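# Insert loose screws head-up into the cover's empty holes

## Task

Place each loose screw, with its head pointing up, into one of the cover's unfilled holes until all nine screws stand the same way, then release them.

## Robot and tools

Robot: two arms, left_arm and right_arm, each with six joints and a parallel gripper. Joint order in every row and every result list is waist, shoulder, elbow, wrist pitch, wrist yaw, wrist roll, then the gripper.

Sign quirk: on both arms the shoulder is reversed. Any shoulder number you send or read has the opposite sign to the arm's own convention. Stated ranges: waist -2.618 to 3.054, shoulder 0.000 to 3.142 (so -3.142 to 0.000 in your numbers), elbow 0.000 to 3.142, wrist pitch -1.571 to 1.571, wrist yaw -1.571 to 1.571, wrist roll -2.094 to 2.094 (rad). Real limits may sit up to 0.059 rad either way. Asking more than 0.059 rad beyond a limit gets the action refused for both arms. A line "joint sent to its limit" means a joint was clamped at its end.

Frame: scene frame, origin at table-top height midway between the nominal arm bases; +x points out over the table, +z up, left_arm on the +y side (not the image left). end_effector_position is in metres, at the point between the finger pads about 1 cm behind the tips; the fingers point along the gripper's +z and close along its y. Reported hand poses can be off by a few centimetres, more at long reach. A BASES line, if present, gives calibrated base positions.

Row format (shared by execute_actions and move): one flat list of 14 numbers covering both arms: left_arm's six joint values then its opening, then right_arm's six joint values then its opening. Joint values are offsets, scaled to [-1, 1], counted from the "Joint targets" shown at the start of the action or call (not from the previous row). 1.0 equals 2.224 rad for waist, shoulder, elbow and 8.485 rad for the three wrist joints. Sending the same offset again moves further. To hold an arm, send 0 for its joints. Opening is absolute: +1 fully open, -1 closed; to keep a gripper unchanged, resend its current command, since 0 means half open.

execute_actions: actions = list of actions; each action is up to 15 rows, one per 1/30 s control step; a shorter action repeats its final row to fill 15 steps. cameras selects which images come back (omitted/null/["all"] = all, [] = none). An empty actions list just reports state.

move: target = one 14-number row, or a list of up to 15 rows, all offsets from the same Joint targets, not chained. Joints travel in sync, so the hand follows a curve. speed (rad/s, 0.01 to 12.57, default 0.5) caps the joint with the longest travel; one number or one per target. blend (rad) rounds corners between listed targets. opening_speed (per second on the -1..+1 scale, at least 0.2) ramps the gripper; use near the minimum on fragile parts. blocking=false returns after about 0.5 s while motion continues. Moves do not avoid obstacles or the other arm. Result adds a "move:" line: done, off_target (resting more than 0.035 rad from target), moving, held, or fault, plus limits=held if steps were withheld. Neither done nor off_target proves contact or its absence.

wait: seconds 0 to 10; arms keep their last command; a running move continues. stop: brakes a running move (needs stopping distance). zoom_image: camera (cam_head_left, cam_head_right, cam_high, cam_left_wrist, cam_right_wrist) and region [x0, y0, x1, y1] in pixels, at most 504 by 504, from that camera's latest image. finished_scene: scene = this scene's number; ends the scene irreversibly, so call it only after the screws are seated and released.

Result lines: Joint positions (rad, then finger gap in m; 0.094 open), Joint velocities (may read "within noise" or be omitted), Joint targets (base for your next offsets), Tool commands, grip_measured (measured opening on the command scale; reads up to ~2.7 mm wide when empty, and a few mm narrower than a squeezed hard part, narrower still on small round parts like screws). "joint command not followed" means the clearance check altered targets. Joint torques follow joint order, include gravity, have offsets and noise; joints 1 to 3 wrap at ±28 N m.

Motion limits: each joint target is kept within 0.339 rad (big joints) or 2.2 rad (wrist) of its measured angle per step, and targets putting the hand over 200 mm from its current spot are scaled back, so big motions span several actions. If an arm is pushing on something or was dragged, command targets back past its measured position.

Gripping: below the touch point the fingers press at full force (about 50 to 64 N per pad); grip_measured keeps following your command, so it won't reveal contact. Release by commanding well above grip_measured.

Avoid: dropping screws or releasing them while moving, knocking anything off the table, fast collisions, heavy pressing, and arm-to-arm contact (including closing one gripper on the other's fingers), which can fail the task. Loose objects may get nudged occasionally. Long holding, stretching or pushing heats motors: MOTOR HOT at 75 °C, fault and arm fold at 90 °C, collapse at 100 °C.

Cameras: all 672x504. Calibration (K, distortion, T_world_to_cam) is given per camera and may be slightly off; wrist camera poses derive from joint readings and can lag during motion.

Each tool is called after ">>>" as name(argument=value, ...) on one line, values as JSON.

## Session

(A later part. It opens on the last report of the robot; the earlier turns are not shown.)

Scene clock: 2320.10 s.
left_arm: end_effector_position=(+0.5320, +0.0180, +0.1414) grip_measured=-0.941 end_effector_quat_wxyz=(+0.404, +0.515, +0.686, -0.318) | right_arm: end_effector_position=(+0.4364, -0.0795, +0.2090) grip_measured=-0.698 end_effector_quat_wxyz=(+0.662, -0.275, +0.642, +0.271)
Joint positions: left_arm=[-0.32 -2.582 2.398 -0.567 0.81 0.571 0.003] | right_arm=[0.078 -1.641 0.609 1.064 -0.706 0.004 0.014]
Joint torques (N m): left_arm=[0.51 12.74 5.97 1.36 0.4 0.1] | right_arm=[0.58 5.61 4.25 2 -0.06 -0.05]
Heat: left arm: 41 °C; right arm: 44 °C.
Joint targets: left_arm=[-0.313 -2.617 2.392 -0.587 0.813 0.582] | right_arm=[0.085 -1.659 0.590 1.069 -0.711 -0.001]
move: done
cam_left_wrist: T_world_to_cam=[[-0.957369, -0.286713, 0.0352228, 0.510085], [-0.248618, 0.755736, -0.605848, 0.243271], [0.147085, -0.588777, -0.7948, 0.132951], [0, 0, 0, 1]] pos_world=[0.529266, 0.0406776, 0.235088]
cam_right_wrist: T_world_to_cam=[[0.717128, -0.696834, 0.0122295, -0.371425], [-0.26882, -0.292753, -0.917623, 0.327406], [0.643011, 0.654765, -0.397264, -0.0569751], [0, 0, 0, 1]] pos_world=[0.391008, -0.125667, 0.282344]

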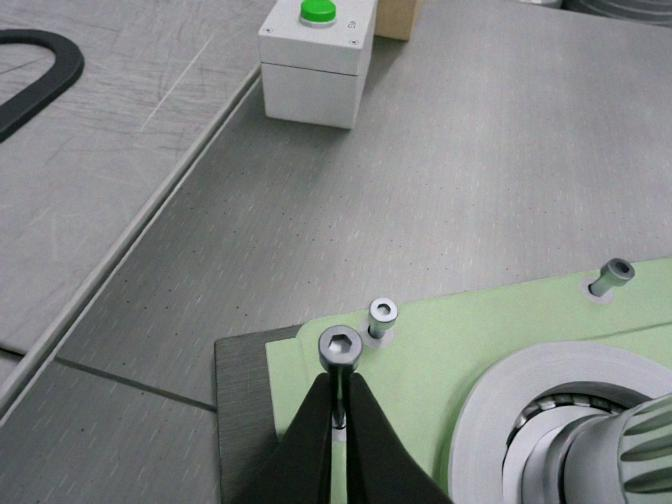

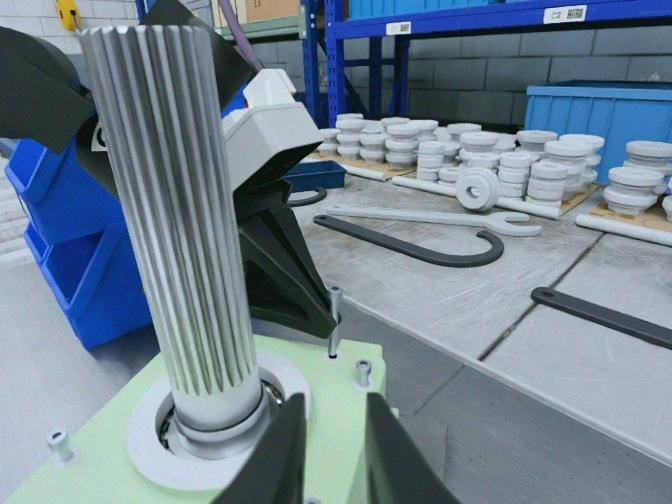

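>>> move(target=[0,-0.0045,0,0,0,0,-1,0,0,0,0,0,0,-0.7], speed=0.15, cameras=["cam_left_wrist","cam_right_wrist"])

>>> zoom_image(camera="cam_left_wrist", region=[320, 404, 360, 444])

>>> zoom_image(camera="cam_right_wrist", region=[312, 335, 352, 375])

Scene clock: 2331.97 s.
left_arm: end_effector_position=(+0.5320, +0.0180, +0.1384) grip_measured=-0.941 end_effector_quat_wxyz=(+0.402, +0.514, +0.687, -0.319) | right_arm: end_effector_position=(+0.4364, -0.0795, +0.2090) grip_measured=-0.698 end_effector_quat_wxyz=(+0.662, -0.275, +0.642, +0.271)
Joint positions: left_arm=[-0.32 -2.586 2.398 -0.567 0.81 0.571 0.003] | right_arm=[0.078 -1.641 0.609 1.064 -0.706 0.004 0.014]
Joint torques (N m): left_arm=[0.53 12.26 6.01 1.33 0.37 0.1] | right_arm=[0.58 5.61 4.25 2.01 -0.06 -0.06]
Heat: left arm: 42 °C; right arm: 44 °C.
Joint targets: left_arm=[-0.313 -2.626 2.392 -0.587 0.813 0.582] | right_arm=[0.085 -1.659 0.590 1.069 -0.711 -0.001]
move: off_target (left_arm); left_arm: the shoulder is farthest, 0.041 rad from its target
cam_left_wrist: T_world_to_cam=[[-0.957186, -0.286765, 0.0395004, 0.509524], [-0.251631, 0.756817, -0.603249, 0.242737], [0.143096, -0.587361, -0.796574, 0.132917], [0, 0, 0, 1]] pos_world=[0.52977, 0.0404762, 0.232183]
cam_right_wrist: T_world_to_cam=[[0.717128, -0.696834, 0.0122295, -0.371425], [-0.26882, -0.292753, -0.917623, 0.327406], [0.643011, 0.654765, -0.397264, -0.0569751], [0, 0, 0, 1]] pos_world=[0.391008, -0.125667, 0.282344]

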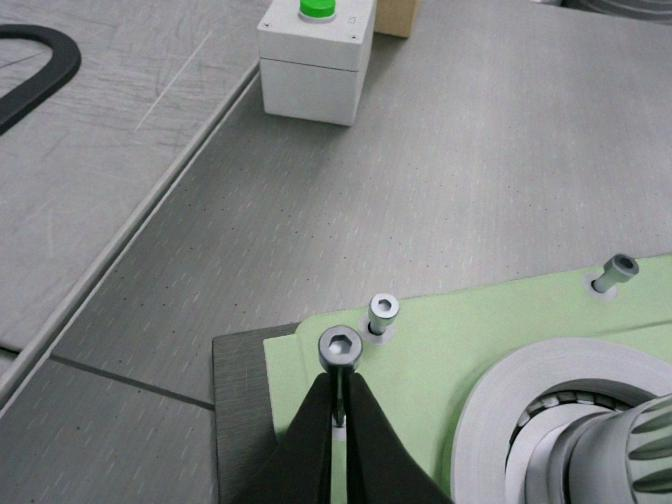

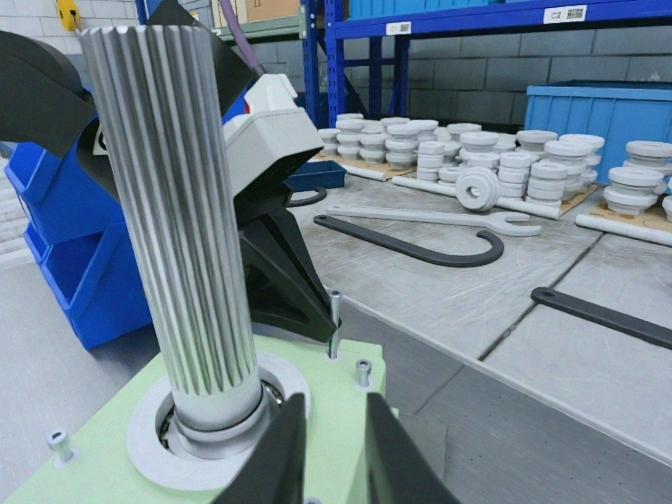

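Scaled by 12.600 (camera's finer frame: 960x720).

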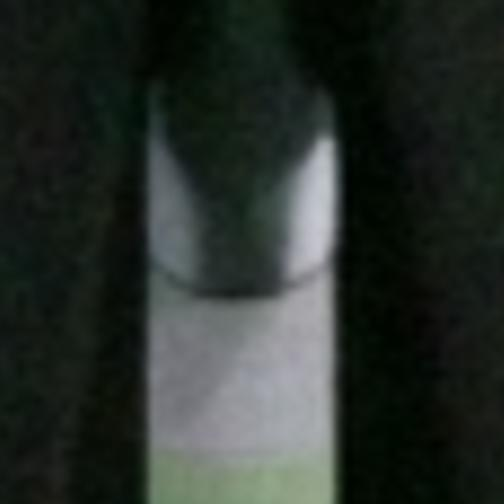

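Scaled by 12.600 (camera's finer frame: 960x720).

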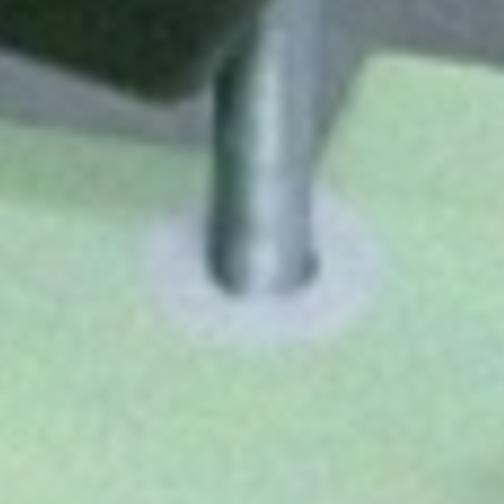

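>>> move(target=[0,-0.0045,0,0,0,0,-1,0,0,0,0,0,0,-0.7], speed=0.15, cameras=["cam_left_wrist","cam_right_wrist"])

>>> zoom_image(camera="cam_left_wrist", region=[320, 404, 360, 444])

>>> zoom_image(camera="cam_right_wrist", region=[312, 335, 352, 375])

Scene clock: 2341.63 s.
left_arm: end_effector_position=(+0.5322, +0.0179, +0.1323) grip_measured=-0.941 end_effector_quat_wxyz=(+0.398, +0.514, +0.689, -0.320) | right_arm: end_effector_position=(+0.4364, -0.0795, +0.2090) grip_measured=-0.698 end_effector_quat_wxyz=(+0.662, -0.275, +0.642, +0.271)
Joint positions: left_arm=[-0.32 -2.596 2.398 -0.567 0.81 0.571 0.003] | right_arm=[0.078 -1.641 0.609 1.064 -0.706 0.004 0.014]
Joint torques (N m): left_arm=[0.51 12.33 5.82 1.32 0.33 0.09] | right_arm=[0.58 5.61 4.25 2 -0.07 -0.06]
Heat: left arm: 42 °C; right arm: 44 °C.
Joint targets: left_arm=[-0.313 -2.637 2.392 -0.587 0.813 0.582] | right_arm=[0.085 -1.659 0.590 1.069 -0.711 -0.001]
move: off_target (left_arm); left_arm: the shoulder is farthest, 0.040 rad from its target
cam_left_wrist: T_world_to_cam=[[-0.956783, -0.286901, 0.0474804, 0.508626], [-0.257241, 0.758854, -0.598303, 0.241372], [0.135623, -0.58466, -0.799862, 0.13241], [0, 0, 0, 1]] pos_world=[0.530777, 0.0401736, 0.226174]
cam_right_wrist: T_world_to_cam=[[0.717128, -0.696834, 0.0122295, -0.371425], [-0.26882, -0.292753, -0.917623, 0.327406], [0.643011, 0.654765, -0.397264, -0.0569751], [0, 0, 0, 1]] pos_world=[0.391008, -0.125667, 0.282344]

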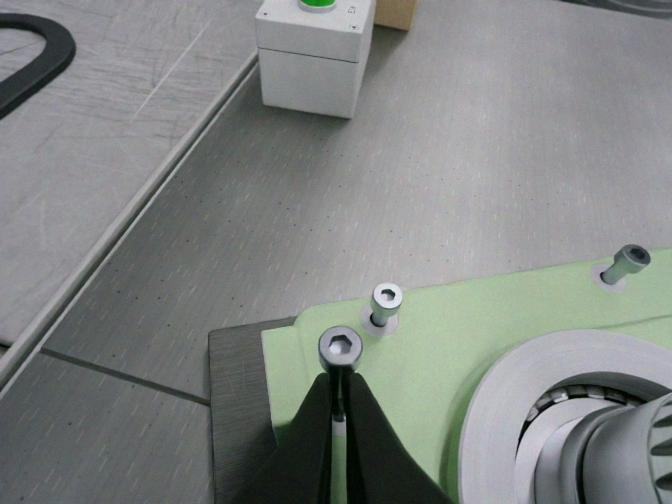

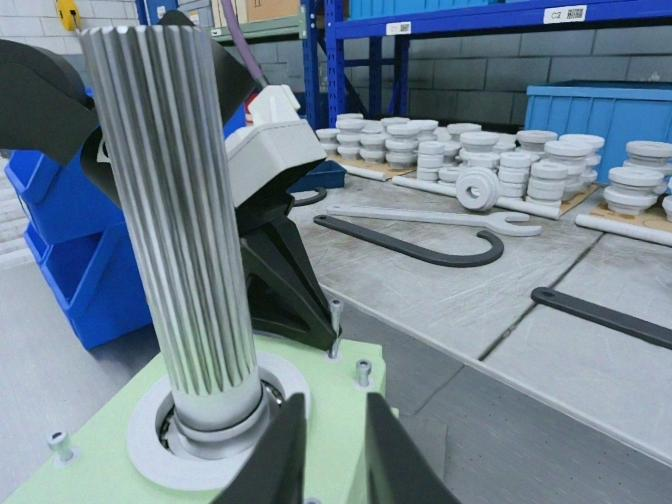

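Scaled by 12.600 (camera's finer frame: 960x720).

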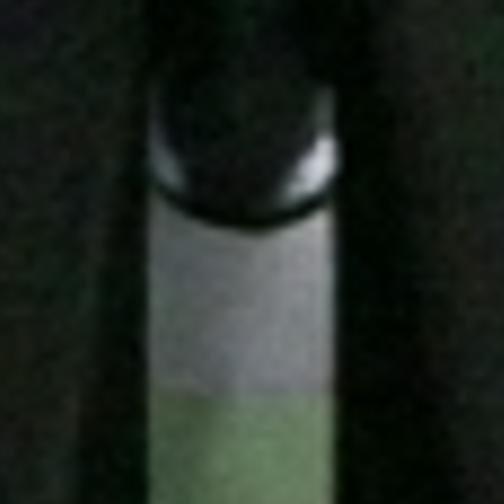

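Scaled by 12.600 (camera's finer frame: 960x720).

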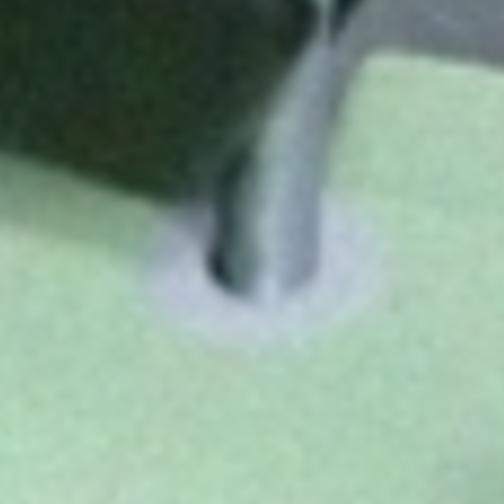

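>>> move(target=[0,0,0,0,0,0,-0.75,0,0,0,0,0,0,-0.7], opening_speed=0.5, cameras=["cam_left_wrist","cam_right_wrist"])

Scene clock: 2346.43 s.
left_arm: end_effector_position=(+0.5321, +0.0180, +0.1323) grip_measured=-0.753 end_effector_quat_wxyz=(+0.398, +0.514, +0.689, -0.320) | right_arm: end_effector_position=(+0.4364, -0.0795, +0.2090) grip_measured=-0.698 end_effector_quat_wxyz=(+0.662, -0.275, +0.642, +0.271)
Joint positions: left_arm=[-0.32 -2.596 2.398 -0.568 0.81 0.571 0.012] | right_arm=[0.078 -1.641 0.609 1.064 -0.706 0.004 0.014]
Joint torques (N m): left_arm=[0.39 12.4 5.94 1.34 0.35 0.1] | right_arm=[0.58 5.6 4.26 2 -0.06 -0.06]
Heat: left arm: 41 °C; right arm: 44 °C.
Joint targets: left_arm=[-0.313 -2.637 2.392 -0.587 0.813 0.582] | right_arm=[0.085 -1.659 0.590 1.069 -0.711 -0.001]
move: off_target (left_arm); left_arm: the shoulder is farthest, 0.041 rad from its target
cam_left_wrist: T_world_to_cam=[[-0.956765, -0.286906, 0.0478026, 0.508544], [-0.257462, 0.758921, -0.598124, 0.241446], [0.135327, -0.584571, -0.799977, 0.132589], [0, 0, 0, 1]] pos_world=[0.530778, 0.0401735, 0.226173]
cam_right_wrist: T_world_to_cam=[[0.717128, -0.696834, 0.0122295, -0.371425], [-0.26882, -0.292753, -0.917623, 0.327406], [0.643011, 0.654765, -0.397264, -0.0569751], [0, 0, 0, 1]] pos_world=[0.391008, -0.125667, 0.282344]

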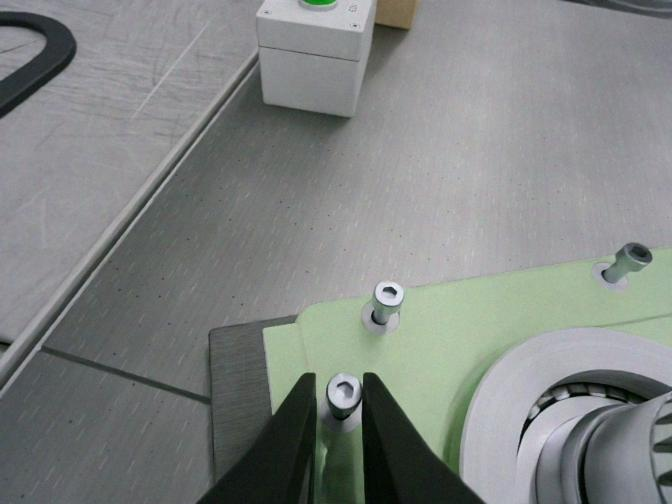

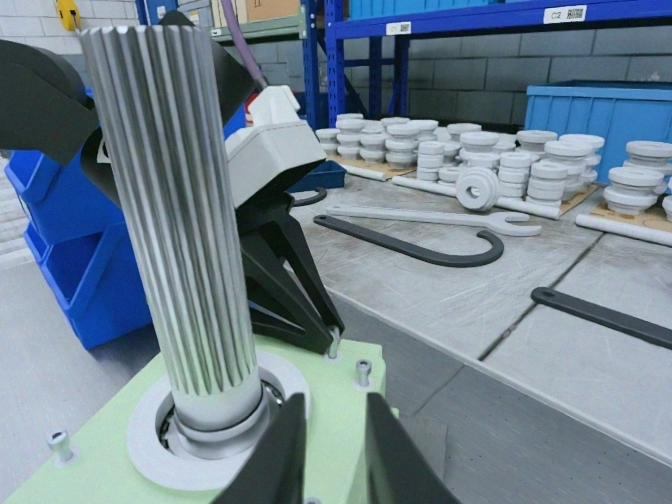

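>>> move(target=[[0,0.0899,0,0,0,0,-0.75,0,0,0,0,0,0,-0.7],[0.0508,0.129,0,0,0,0,-0.75,0,0,0,0,0,0,-0.7],[0.0508,0.5234,-0.527,0.0128,0,0,-0.75,0,0,0,0,0,0,-0.7],[0.2037,0.5234,-0.527,0.0128,-0.0958,0.0205,-0.75,0,0,0,0,0,0,-0.7],[0.2037,0.319,-0.3114,-0.0807,-0.0958,0.0205,-0.5,0,0,0,0,0,0,-0.7]], speed=[0.4,0.6,0.9,0.9,0.9], blend=[0.05,0.05,0.1,0.1,0], cameras=["cam_head_left","cam_left_wrist","cam_right_wrist"])

Scene clock: 2376.57 s.
left_arm: end_effector_position=(+0.3543, +0.3985, +0.1222) grip_measured=-0.503 end_effector_quat_wxyz=(+0.038, +0.313, +0.949, +0.016) | right_arm: end_effector_position=(+0.4364, -0.0795, +0.2090) grip_measured=-0.698 end_effector_quat_wxyz=(+0.662, -0.275, +0.642, +0.271)
Joint positions: left_arm=[0.139 -1.906 1.673 -1.255 0.003 0.748 0.023] | right_arm=[0.078 -1.641 0.609 1.064 -0.706 0.004 0.014]
Joint torques (N m): left_arm=[0.1 7.91 7.87 0.43 -0.04 0.03] | right_arm=[0.58 5.61 4.26 2 -0.06 -0.05]
Heat: left arm: 40 °C; right arm: 44 °C.
Joint targets: left_arm=[0.140 -1.927 1.700 -1.272 0.000 0.757] | right_arm=[0.085 -1.659 0.590 1.069 -0.711 -0.001]
move: done
cam_left_wrist: T_world_to_cam=[[-0.572627, -0.817318, -0.0639529, 0.536882], [-0.77807, 0.517236, 0.356476, 0.0649862], [-0.258275, 0.253888, -0.932113, 0.192499], [0, 0, 0, 1]] pos_world=[0.407714, 0.356317, 0.1906]
cam_right_wrist: T_world_to_cam=[[0.717128, -0.696834, 0.0122295, -0.371425], [-0.26882, -0.292753, -0.917623, 0.327406], [0.643011, 0.654765, -0.397264, -0.0569751], [0, 0, 0, 1]] pos_world=[0.391008, -0.125667, 0.282344]

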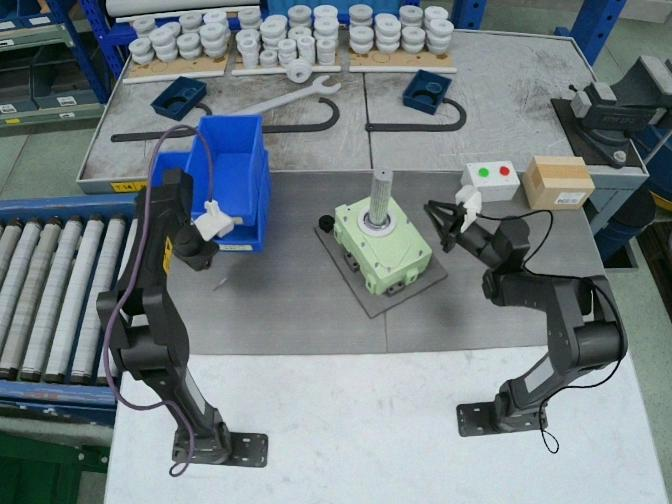

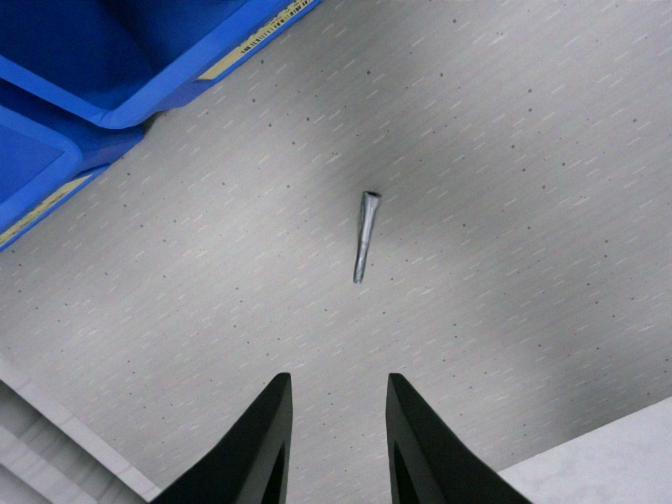

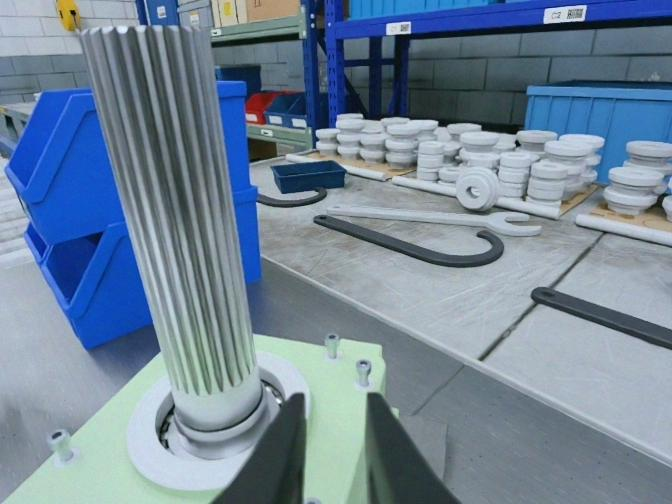

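>>> move(target=[-0.004,-0.0224,-0.1518,0.0455,0,0.0154,-0.5,0,0,0,0,0,0,-0.7], speed=0.3, cameras=["cam_left_wrist"])

Scene clock: 2410.60 s.
left_arm: end_effector_position=(+0.3531, +0.3977, +0.0318) grip_measured=-0.503 end_effector_quat_wxyz=(+0.039, +0.374, +0.926, +0.020) | right_arm: end_effector_position=(+0.4363, -0.0794, +0.2090) grip_measured=-0.698 end_effector_quat_wxyz=(+0.662, -0.275, +0.642, +0.271)
Joint positions: left_arm=[0.137 -1.954 1.374 -0.903 0.001 0.877 0.023] | right_arm=[0.078 -1.641 0.609 1.064 -0.707 0.004 0.014]
Joint torques (N m): left_arm=[-0.47 8.03 4.21 0.82 -0.03 0.1] | right_arm=[0.58 5.61 4.26 2 -0.07 -0.05]
Heat: left arm: 38 °C; right arm: 44 °C.
Joint targets: left_arm=[0.131 -1.977 1.362 -0.886 0.000 0.887] | right_arm=[0.085 -1.659 0.590 1.069 -0.711 -0.001]
move: done
cam_left_wrist: T_world_to_cam=[[-0.673914, -0.734901, -0.0758923, 0.533135], [-0.7056, 0.609765, 0.360992, 0.0341937], [-0.219017, 0.296827, -0.929476, 0.0771251], [0, 0, 0, 1]] pos_world=[0.400306, 0.348058, 0.099803]

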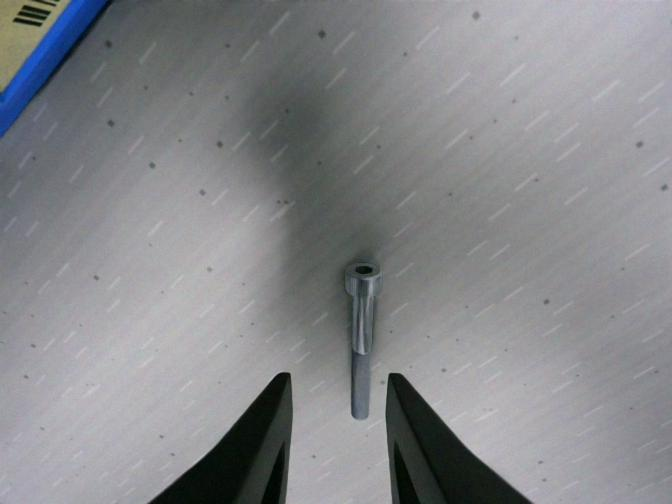

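>>> move(target=[-0.0065,0,-0.0213,0.0055,0,0,-0.5,0,0,0,0,0,0,-0.7], speed=0.2, cameras=["cam_left_wrist"])

Scene clock: 2424.67 s.
left_arm: end_effector_position=(+0.3499, +0.3918, +0.0210) grip_measured=-0.503 end_effector_quat_wxyz=(+0.039, +0.381, +0.923, +0.020) | right_arm: end_effector_position=(+0.4363, -0.0794, +0.2090) grip_measured=-0.698 end_effector_quat_wxyz=(+0.662, -0.275, +0.642, +0.271)
Joint positions: left_arm=[0.122 -1.954 1.328 -0.856 0.001 0.877 0.023] | right_arm=[0.078 -1.641 0.609 1.064 -0.707 0.004 0.014]
Joint torques (N m): left_arm=[-0.5 7.82 4.07 0.79 -0.03 0.06] | right_arm=[0.57 5.61 4.26 2 -0.06 -0.06]
Heat: left arm: 38 °C; right arm: 44 °C.
Joint targets: left_arm=[0.117 -1.977 1.315 -0.839 0.000 0.887] | right_arm=[0.085 -1.659 0.590 1.069 -0.711 -0.001]
move: done
cam_left_wrist: T_world_to_cam=[[-0.684929, -0.724531, -0.0769893, 0.525608], [-0.696632, 0.620241, 0.360562, 0.0321417], [-0.213487, 0.300592, -0.929552, 0.064684], [0, 0, 0, 1]] pos_world=[0.396204, 0.34144, 0.0890042]

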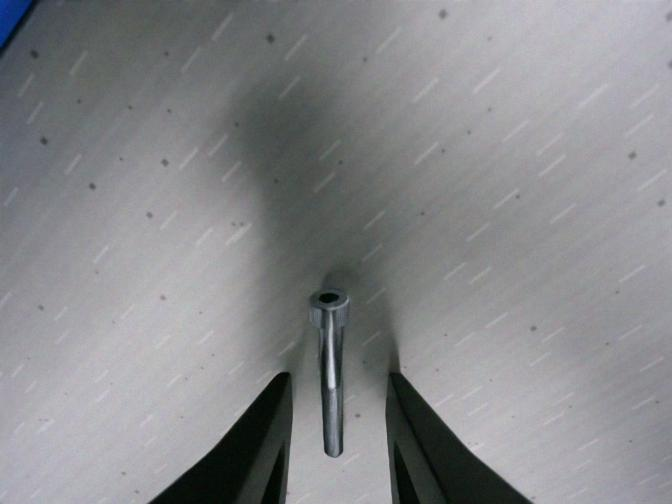

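>>> move(target=[[0,0,0,0,0,0,-1,0,0,0,0,0,0,-0.7],[0,0.0225,0.1731,-0.051,0,0,-1,0,0,0,0,0,0,-0.7],[-0.2662,0.1472,0.0202,-0.0461,0,-0.101,-1,0,0,0,0,0,0,-0.7],[-0.2662,0.1048,-0.1169,0.0009,0,-0.101,-1,0,0,0,0,0,0,-0.7]], speed=[0.3,0.5,0.7,0.3], opening_speed=0.8, cameras=["cam_left_wrist"])

Scene clock: 2495.23 s.
left_arm: end_effector_position=(+0.2458, +0.2098, +0.0284) grip_measured=-0.938 end_effector_quat_wxyz=(+0.029, +0.268, +0.963, -0.005) | right_arm: end_effector_position=(+0.4363, -0.0794, +0.2090) grip_measured=-0.698 end_effector_quat_wxyz=(+0.662, -0.275, +0.642, +0.271)
Joint positions: left_arm=[-0.475 -1.727 1.066 -0.851 -0.004 0.04 0.003] | right_arm=[0.078 -1.641 0.609 1.064 -0.707 0.004 0.014]
Joint torques (N m): left_arm=[-0.01 6.16 4.25 0.78 0.03 -0.11] | right_arm=[0.58 5.6 4.25 2.01 -0.07 -0.05]
Heat: left arm: 37 °C; right arm: 44 °C.
Joint targets: left_arm=[-0.475 -1.744 1.055 -0.831 0.000 0.030] | right_arm=[0.085 -1.659 0.590 1.069 -0.711 -0.001]
move: done
cam_left_wrist: T_world_to_cam=[[-0.49635, -0.867979, -0.0157855, 0.305082], [-0.81198, 0.457741, 0.362161, 0.132227], [-0.307122, 0.192576, -0.931982, 0.149822], [0, 0, 0, 1]] pos_world=[0.304807, 0.175427, 0.0965601]

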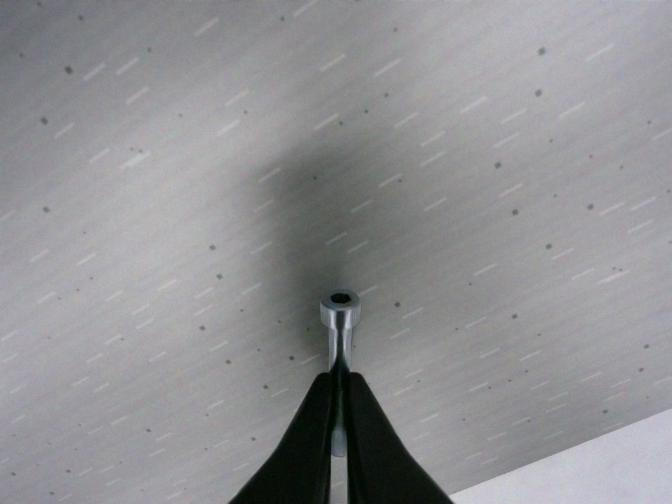

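>>> move(target=[0,-0.0117,0,0,0,0,-1,0,0,0,0,0,0,-0.7], speed=0.15, cameras=[])

Scene clock: 2508.73 s.
left_arm: end_effector_position=(+0.2441, +0.2107, +0.0218) grip_measured=-0.938 end_effector_quat_wxyz=(+0.018, +0.268, +0.963, -0.002) | right_arm: end_effector_position=(+0.4363, -0.0794, +0.2090) grip_measured=-0.698 end_effector_quat_wxyz=(+0.662, -0.275, +0.642, +0.271)
Joint positions: left_arm=[-0.475 -1.75 1.066 -0.85 -0.004 0.04 0.003] | right_arm=[0.078 -1.641 0.609 1.064 -0.707 0.004 0.014]
Joint torques (N m): left_arm=[0.18 5.85 4.18 0.76 0.03 -0.11] | right_arm=[0.57 5.6 4.26 2 -0.06 -0.05]
Heat: left arm: 37 °C; right arm: 44 °C.
Joint targets: left_arm=[-0.475 -1.770 1.055 -0.831 0.000 0.030] | right_arm=[0.085 -1.659 0.590 1.069 -0.711 -0.001]
move: done

>>> move(target=[[0,0,0,0,0,0,-0.5,0,0,0,0,0,0,-0.7],[0,0.0674,0,-0.0177,0,0,-0.5,0,0,0,0,0,0,-0.7],[0,-0.1553,0.2726,-0.0784,0,0,-0.5,0,0,0,0,0,0,-0.7]], speed=[0.3,0.4,0.5], opening_speed=0.5, cameras=["cam_left_wrist"])

Scene clock: 2522.57 s.
left_arm: end_effector_position=(+0.2478, +0.2086, +0.0621) grip_measured=-0.503 end_effector_quat_wxyz=(-0.177, +0.264, +0.947, +0.044) | right_arm: end_effector_position=(+0.4363, -0.0794, +0.2090) grip_measured=-0.698 end_effector_quat_wxyz=(+0.662, -0.275, +0.642, +0.271)
Joint positions: left_arm=[-0.475 -2.09 1.635 -1.483 -0.004 0.04 0.023] | right_arm=[0.078 -1.641 0.609 1.064 -0.707 0.004 0.014]
Joint torques (N m): left_arm=[-0.06 8.39 6.89 -0.3 0.01 -0.11] | right_arm=[0.57 5.61 4.26 2 -0.06 -0.05]
Heat: left arm: 37 °C; right arm: 44 °C.
Joint targets: left_arm=[-0.475 -2.115 1.661 -1.497 0.000 0.030] | right_arm=[0.085 -1.659 0.590 1.069 -0.711 -0.001]
move: done
cam_left_wrist: T_world_to_cam=[[-0.500817, -0.865518, -0.00781989, 0.305654], [-0.607866, 0.345271, 0.715044, 0.0731452], [-0.616183, 0.362859, -0.699036, 0.208664], [0, 0, 0, 1]] pos_world=[0.326115, 0.163578, 0.0959521]

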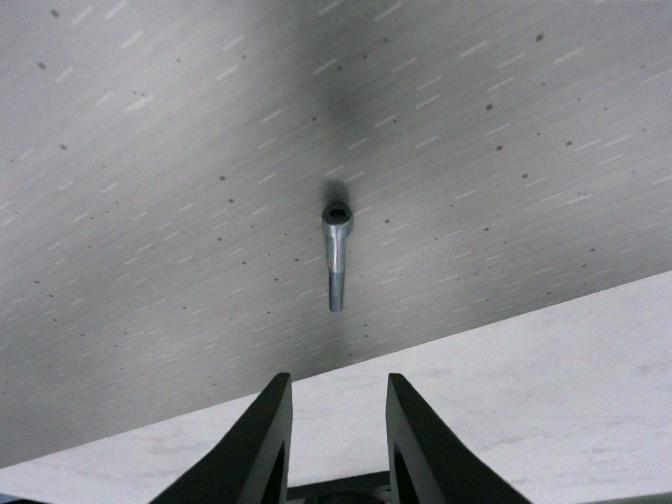

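>>> move(target=[0,-0.0342,-0.0424,0.0173,0,0,-0.5,0,0,0,0,0,0,-0.7], speed=0.15, cameras=["cam_left_wrist"])

>>> zoom_image(camera="cam_left_wrist", region=[240, 290, 440, 490])

Scene clock: 2529.90 s.
left_arm: end_effector_position=(+0.2505, +0.2072, +0.0216) grip_measured=-0.503 end_effector_quat_wxyz=(-0.187, +0.264, +0.945, +0.046) | right_arm: end_effector_position=(+0.4363, -0.0794, +0.2090) grip_measured=-0.698 end_effector_quat_wxyz=(+0.662, -0.275, +0.642, +0.271)
Joint positions: left_arm=[-0.475 -2.165 1.578 -1.371 -0.004 0.04 0.023] | right_arm=[0.078 -1.641 0.609 1.064 -0.707 0.004 0.014]
Joint torques (N m): left_arm=[-0.18 8.61 3.52 -0.01 0.02 -0.1] | right_arm=[0.57 5.61 4.25 2.01 -0.07 -0.05]
Heat: left arm: 37 °C; right arm: 44 °C.
Joint targets: left_arm=[-0.475 -2.191 1.567 -1.350 0.000 0.030] | right_arm=[0.085 -1.659 0.590 1.069 -0.711 -0.001]
move: done
cam_left_wrist: T_world_to_cam=[[-0.500963, -0.865437, -0.00736877, 0.305429], [-0.595279, 0.338375, 0.728797, 0.102257], [-0.628235, 0.369487, -0.68469, 0.183891], [0, 0, 0, 1]] pos_world=[0.329407, 0.161783, 0.0536344]

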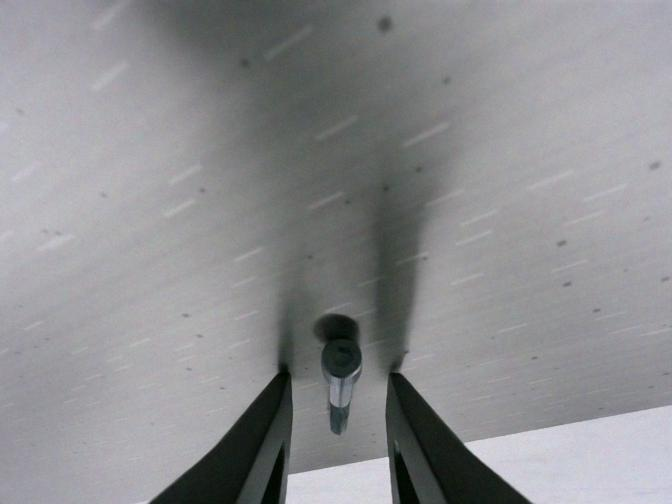

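Scaled by 2.520 (camera's finer frame: 960x720).

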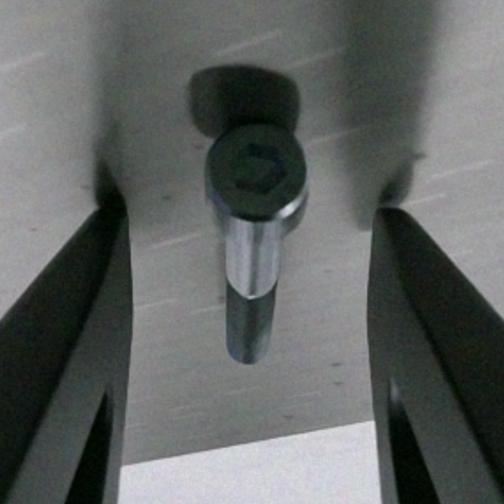

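>>> move(target=[[0,0.036,0,-0.008,0,0,-0.5,0,0,0,0,0,0,-0.7],[0,-0.001,0,-0.0021,0,0,-0.5,0,0,0,0,0,0,-0.7]], speed=0.15, cameras=["cam_left_wrist"])

>>> zoom_image(camera="cam_left_wrist", region=[240, 290, 440, 490])

Scene clock: 2548.23 s.
left_arm: end_effector_position=(+0.2468, +0.2092, +0.0228) grip_measured=-0.503 end_effector_quat_wxyz=(-0.196, +0.263, +0.943, +0.048) | right_arm: end_effector_position=(+0.4363, -0.0794, +0.2090) grip_measured=-0.698 end_effector_quat_wxyz=(+0.662, -0.275, +0.642, +0.271)
Joint positions: left_arm=[-0.475 -2.167 1.578 -1.388 -0.004 0.04 0.023] | right_arm=[0.078 -1.641 0.609 1.064 -0.707 0.004 0.014]
Joint torques (N m): left_arm=[0.06 8.53 3.56 -0.05 0.03 -0.1] | right_arm=[0.57 5.61 4.25 2.01 -0.07 -0.05]
Heat: left arm: 38 °C; right arm: 44 °C.
Joint targets: left_arm=[-0.475 -2.193 1.567 -1.368 0.000 0.030] | right_arm=[0.085 -1.659 0.590 1.069 -0.711 -0.001]
move: done
cam_left_wrist: T_world_to_cam=[[-0.501118, -0.865351, -0.00695975, 0.305444], [-0.582995, 0.331642, 0.741707, 0.0965805], [-0.639529, 0.37574, -0.670688, 0.182837], [0, 0, 0, 1]] pos_world=[0.326299, 0.163587, 0.0531177]

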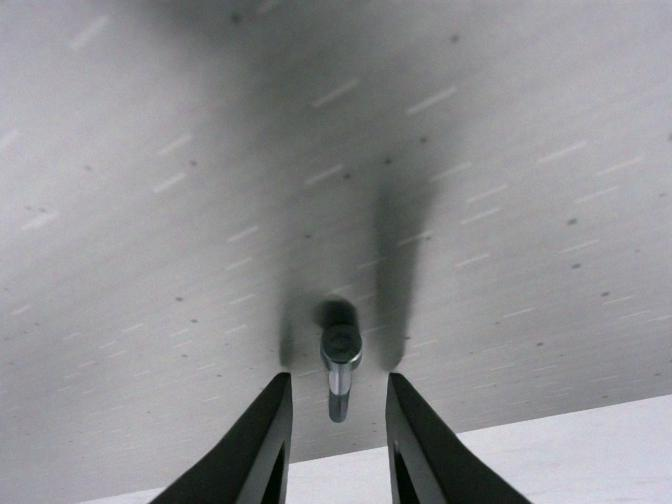

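Scaled by 2.520 (camera's finer frame: 960x720).

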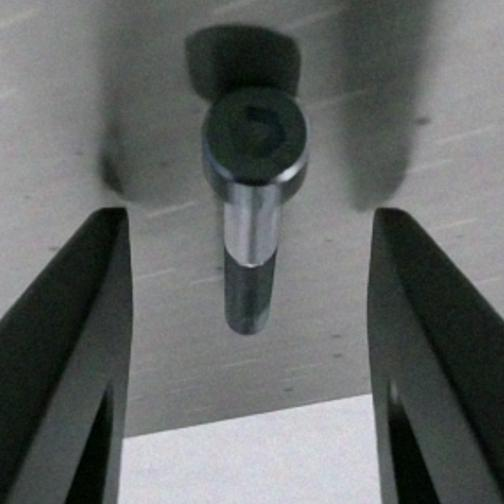

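>>> move(target=[0,-0.0045,0,0,0,0,-0.5,0,0,0,0,0,0,-0.7], speed=0.15, cameras=["cam_left_wrist"])

>>> zoom_image(camera="cam_left_wrist", region=[240, 290, 440, 490])

Scene clock: 2563.10 s.
left_arm: end_effector_position=(+0.2465, +0.2093, +0.0212) grip_measured=-0.503 end_effector_quat_wxyz=(-0.198, +0.263, +0.943, +0.049) | right_arm: end_effector_position=(+0.4363, -0.0794, +0.2090) grip_measured=-0.698 end_effector_quat_wxyz=(+0.662, -0.275, +0.642, +0.271)
Joint positions: left_arm=[-0.475 -2.172 1.578 -1.388 -0.004 0.04 0.023] | right_arm=[0.078 -1.641 0.609 1.064 -0.707 0.004 0.014]
Joint torques (N m): left_arm=[0.03 8.23 3.54 -0.05 0.01 -0.13] | right_arm=[0.58 5.61 4.25 2.01 -0.07 -0.06]
Heat: left arm: 37 °C; right arm: 44 °C.
Joint targets: left_arm=[-0.475 -2.204 1.567 -1.368 0.000 0.030] | right_arm=[0.085 -1.659 0.590 1.069 -0.711 -0.001]
move: done
cam_left_wrist: T_world_to_cam=[[-0.500777, -0.865548, -0.00701983, 0.305341], [-0.580211, 0.32965, 0.744772, 0.0971768], [-0.642322, 0.377038, -0.667282, 0.18185], [0, 0, 0, 1]] pos_world=[0.326097, 0.163688, 0.0511138]

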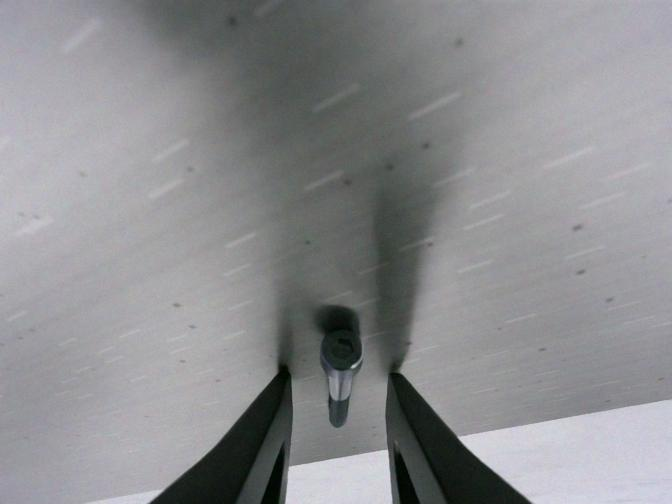

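Scaled by 2.520 (camera's finer frame: 960x720).

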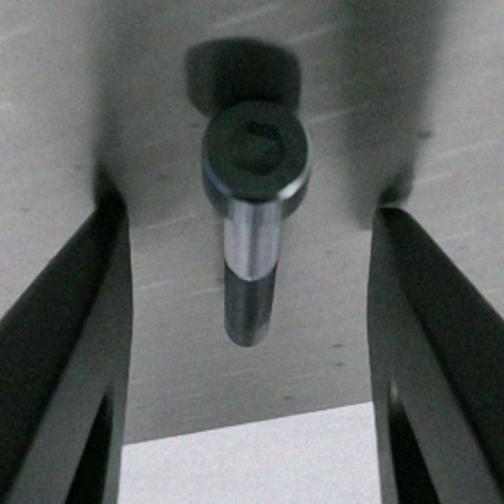

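>>> move(target=[[0,0.036,0,-0.007,0,0,-0.5,0,0,0,0,0,0,-0.7],[0,-0.0009,0,-0.0012,0,0,-0.5,0,0,0,0,0,0,-0.7]], speed=0.15, cameras=["cam_left_wrist"])

>>> zoom_image(camera="cam_left_wrist", region=[240, 290, 440, 490])

Scene clock: 2570.27 s.
left_arm: end_effector_position=(+0.2434, +0.2111, +0.0213) grip_measured=-0.503 end_effector_quat_wxyz=(-0.207, +0.262, +0.941, +0.051) | right_arm: end_effector_position=(+0.4363, -0.0794, +0.2090) grip_measured=-0.698 end_effector_quat_wxyz=(+0.662, -0.275, +0.642, +0.271)
Joint positions: left_arm=[-0.475 -2.177 1.578 -1.401 -0.004 0.04 0.023] | right_arm=[0.078 -1.641 0.609 1.064 -0.707 0.004 0.014]
Joint torques (N m): left_arm=[0.08 8.36 3.48 -0.05 0.04 -0.1] | right_arm=[0.58 5.61 4.25 2 -0.06 -0.05]
Heat: left arm: 37 °C; right arm: 44 °C.
Joint targets: left_arm=[-0.475 -2.206 1.567 -1.378 0.000 0.030] | right_arm=[0.085 -1.659 0.590 1.069 -0.711 -0.001]
move: done
cam_left_wrist: T_world_to_cam=[[-0.500879, -0.865492, -0.00666633, 0.305195], [-0.568198, 0.322999, 0.756851, 0.0929613], [-0.652895, 0.382879, -0.653554, 0.180278], [0, 0, 0, 1]] pos_world=[0.323389, 0.165093, 0.049498]

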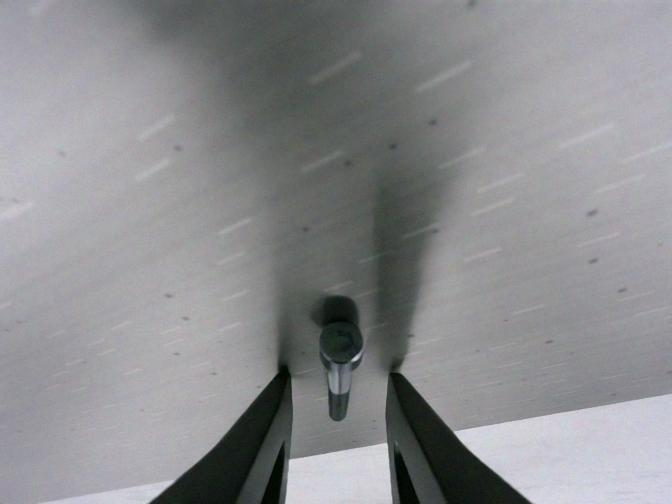

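Scaled by 2.520 (camera's finer frame: 960x720).

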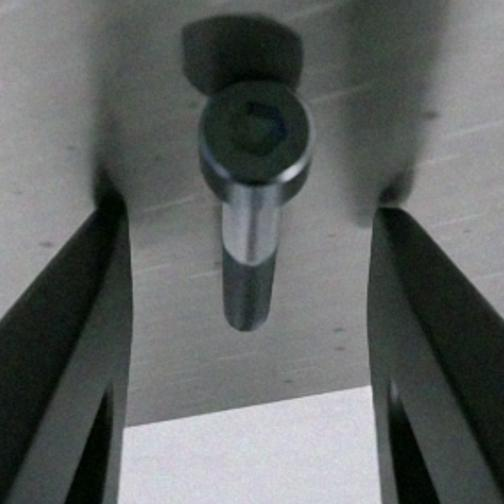

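>>> move(target=[[0,0,0,0,0,0,-1,0,0,0,0,0,0,-0.7],[0,0.0899,0,-0.0118,0,0,-1,0,0,0,0,0,0,-0.7],[0,0.3296,-0.156,0.0911,0,0,-1,0,0,0,0,0,0,-0.7],[0.1106,0.3296,-0.156,0.0911,0.1025,0.0818,-1,0,0,0,0,0,0,-0.7]], speed=[0.3,0.4,0.8,0.8], opening_speed=0.8, blend=[0,0.05,0.1,0], cameras=["cam_head_left","cam_left_wrist"])

>>> move(target=[[0,-0.366,0.3935,-0.0073,0,0,-1,0,0,0,0,0,0,-0.7]], speed=0.7, cameras=["cam_head_left","cam_left_wrist","cam_right_wrist","cam_head_right"])

Scene clock: 2635.90 s.
left_arm: end_effector_position=(+0.3028, +0.1316, +0.2321) grip_measured=-0.941 end_effector_quat_wxyz=(+0.388, +0.524, +0.693, -0.308) | right_arm: end_effector_position=(+0.4363, -0.0794, +0.2090) grip_measured=-0.698 end_effector_quat_wxyz=(+0.662, -0.275, +0.642, +0.271)
Joint positions: left_arm=[-0.232 -1.495 1.235 -0.618 0.848 0.711 0.003] | right_arm=[0.078 -1.641 0.609 1.064 -0.707 0.004 0.014]
Joint torques (N m): left_arm=[0.24 8.83 5.14 1.54 0.61 0.1] | right_arm=[0.57 5.61 4.26 2 -0.06 -0.05]
Heat: left arm: 37 °C; right arm: 44 °C.
Joint targets: left_arm=[-0.229 -1.472 1.220 -0.605 0.870 0.724] | right_arm=[0.085 -1.659 0.590 1.069 -0.711 -0.001]
move: done
cam_left_wrist: T_world_to_cam=[[-0.958962, -0.281402, 0.0347274, 0.319842], [-0.250307, 0.782667, -0.569893, 0.143987], [0.133189, -0.555198, -0.820984, 0.311471], [0, 0, 0, 1]] pos_world=[0.301273, 0.150238, 0.326663]

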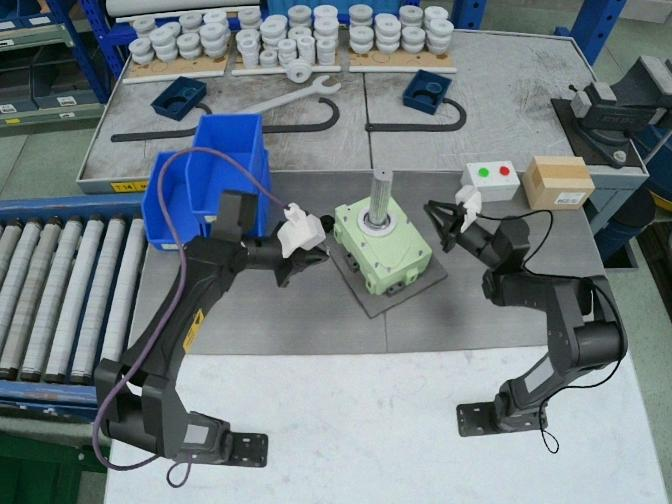

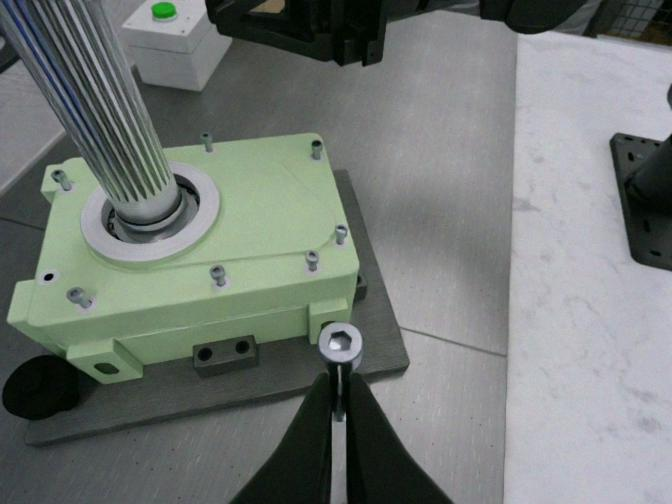

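Scene clock: 2637.80 s.
left_arm: end_effector_position=(+0.4888, +0.0816, +0.1941) grip_measured=-0.941 end_effector_quat_wxyz=(+0.403, +0.528, +0.683, -0.303) | right_arm: end_effector_position=(+0.4363, -0.0794, +0.2090) grip_measured=-0.698 end_effector_quat_wxyz=(+0.662, -0.275, +0.642, +0.271)
Joint positions: left_arm=[-0.232 -2.26 2.067 -0.648 0.852 0.713 0.003] | right_arm=[0.078 -1.641 0.609 1.064 -0.707 0.004 0.014]
Joint torques (N m): left_arm=[0.13 11.37 8.58 1.25 0.54 0.11] | right_arm=[0.57 5.61 4.25 2.01 -0.06 -0.06]
Heat: left arm: 37 °C; right arm: 44 °C.
Joint targets: left_arm=[-0.229 -2.286 2.095 -0.667 0.869 0.724] | right_arm=[0.085 -1.659 0.590 1.069 -0.711 -0.001]
move: done
cam_left_wrist: T_world_to_cam=[[-0.960551, -0.278087, 0.0031162, 0.492136], [-0.226786, 0.776766, -0.58754, 0.200476], [0.160967, -0.565069, -0.809189, 0.212736], [0, 0, 0, 1]] pos_world=[0.483944, 0.101344, 0.288398]
cam_right_wrist: T_world_to_cam=[[0.717458, -0.696494, 0.0122571, -0.371378], [-0.268663, -0.292898, -0.917622, 0.327329], [0.642709, 0.655062, -0.397264, -0.0568213], [0, 0, 0, 1]] pos_world=[0.390909, -0.125567, 0.282344]
Images, in order (width x height): cam_head_left 672x504, cam_head_right 672x504, cam_left_wrist 672x504, cam_right_wrist 672x504.

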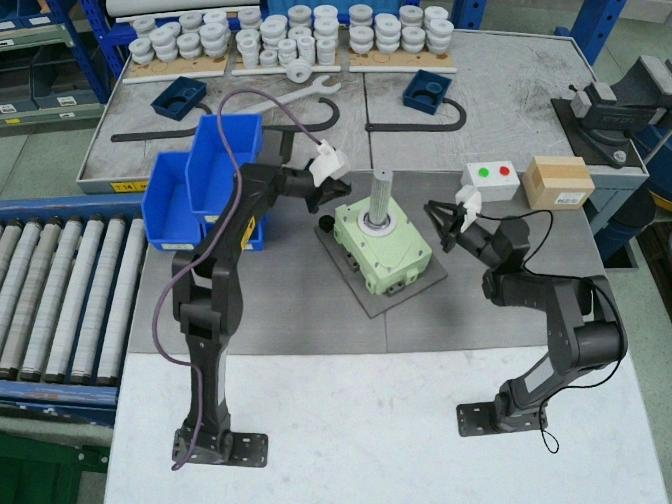

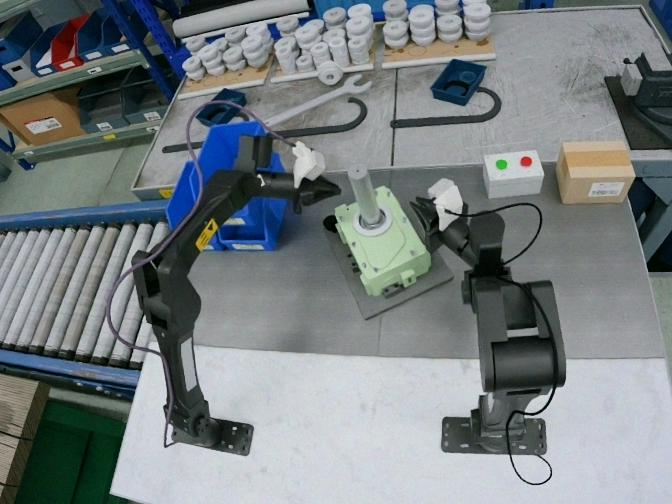

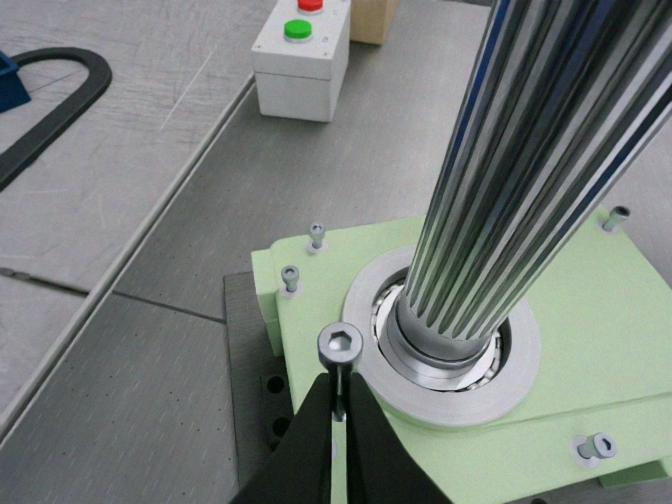

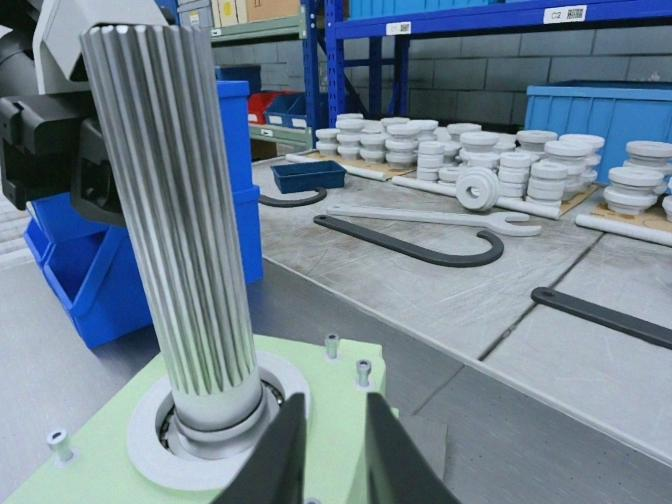

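>>> move(target=[[0,0,0,0,0,0,-1,0,-0.0085,-0.0727,0.0213,0,0,-0.7],[0,0,0,0,0,0,-1,0.326,-0.0085,-0.0727,0.0213,0.1321,0,-0.7]], speed=[0.4,0.5], blend=[0.05,0], cameras=["cam_head_left","cam_right_wrist"])

Scene clock: 2651.27 s.
left_arm: end_effector_position=(+0.4888, +0.0816, +0.1941) grip_measured=-0.941 end_effector_quat_wxyz=(+0.403, +0.528, +0.683, -0.303) | right_arm: end_effector_position=(+0.3644, +0.0258, +0.1799) grip_measured=-0.698 end_effector_quat_wxyz=(+0.701, -0.137, +0.684, +0.152)
Joint positions: left_arm=[-0.232 -2.26 2.067 -0.648 0.852 0.713 0.003] | right_arm=[0.806 -1.66 0.446 1.244 0.403 0.004 0.014]
Joint torques (N m): left_arm=[0.28 11.37 8.64 1.25 0.54 0.08] | right_arm=[0.34 5.07 3.73 2.15 0.05 -0.05]
Heat: left arm: 38 °C; right arm: 44 °C.
Joint targets: left_arm=[-0.229 -2.286 2.095 -0.667 0.869 0.724] | right_arm=[0.810 -1.678 0.428 1.250 0.410 -0.001]
move: done
cam_right_wrist: T_world_to_cam=[[0.406952, -0.913225, -0.0202546, -0.121584], [-0.367472, -0.143372, -0.918917, 0.344442], [0.836274, 0.381398, -0.393931, -0.155224], [0, 0, 0, 1]] pos_world=[0.305862, -0.00244768, 0.252904]

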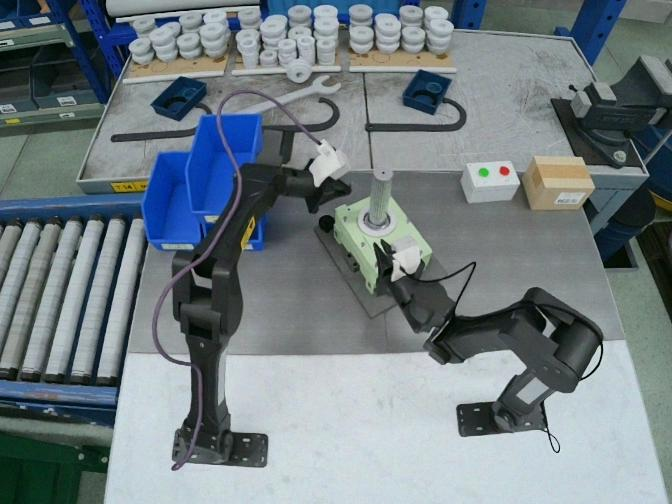

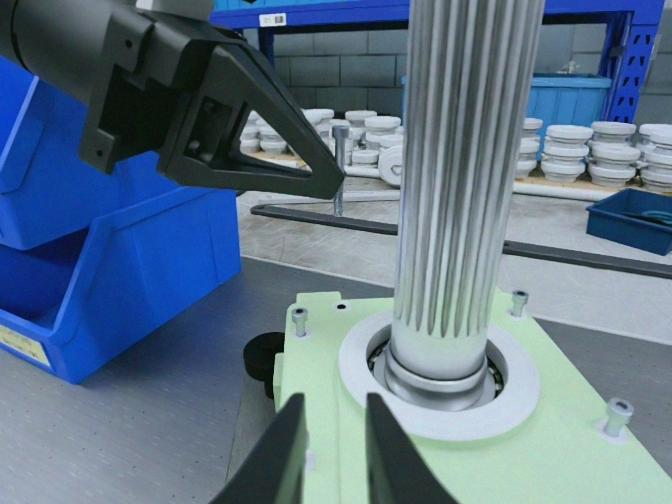

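>>> zoom_image(camera="cam_left_wrist", region=[300, 404, 400, 504])

>>> zoom_image(camera="cam_right_wrist", region=[280, 110, 480, 310])

This scene's latest camera images include none from cam_left_wrist. They are from: cam_head_left, cam_right_wrist. cam_left_wrist's image comes with the result of a call that names it in "cameras".

Scaled by 2.520 (camera's finer frame: 960x720).

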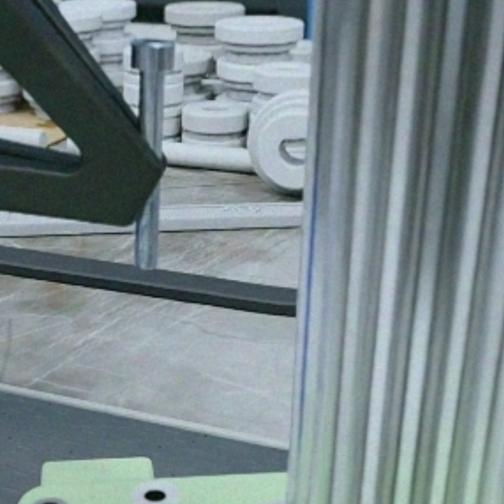

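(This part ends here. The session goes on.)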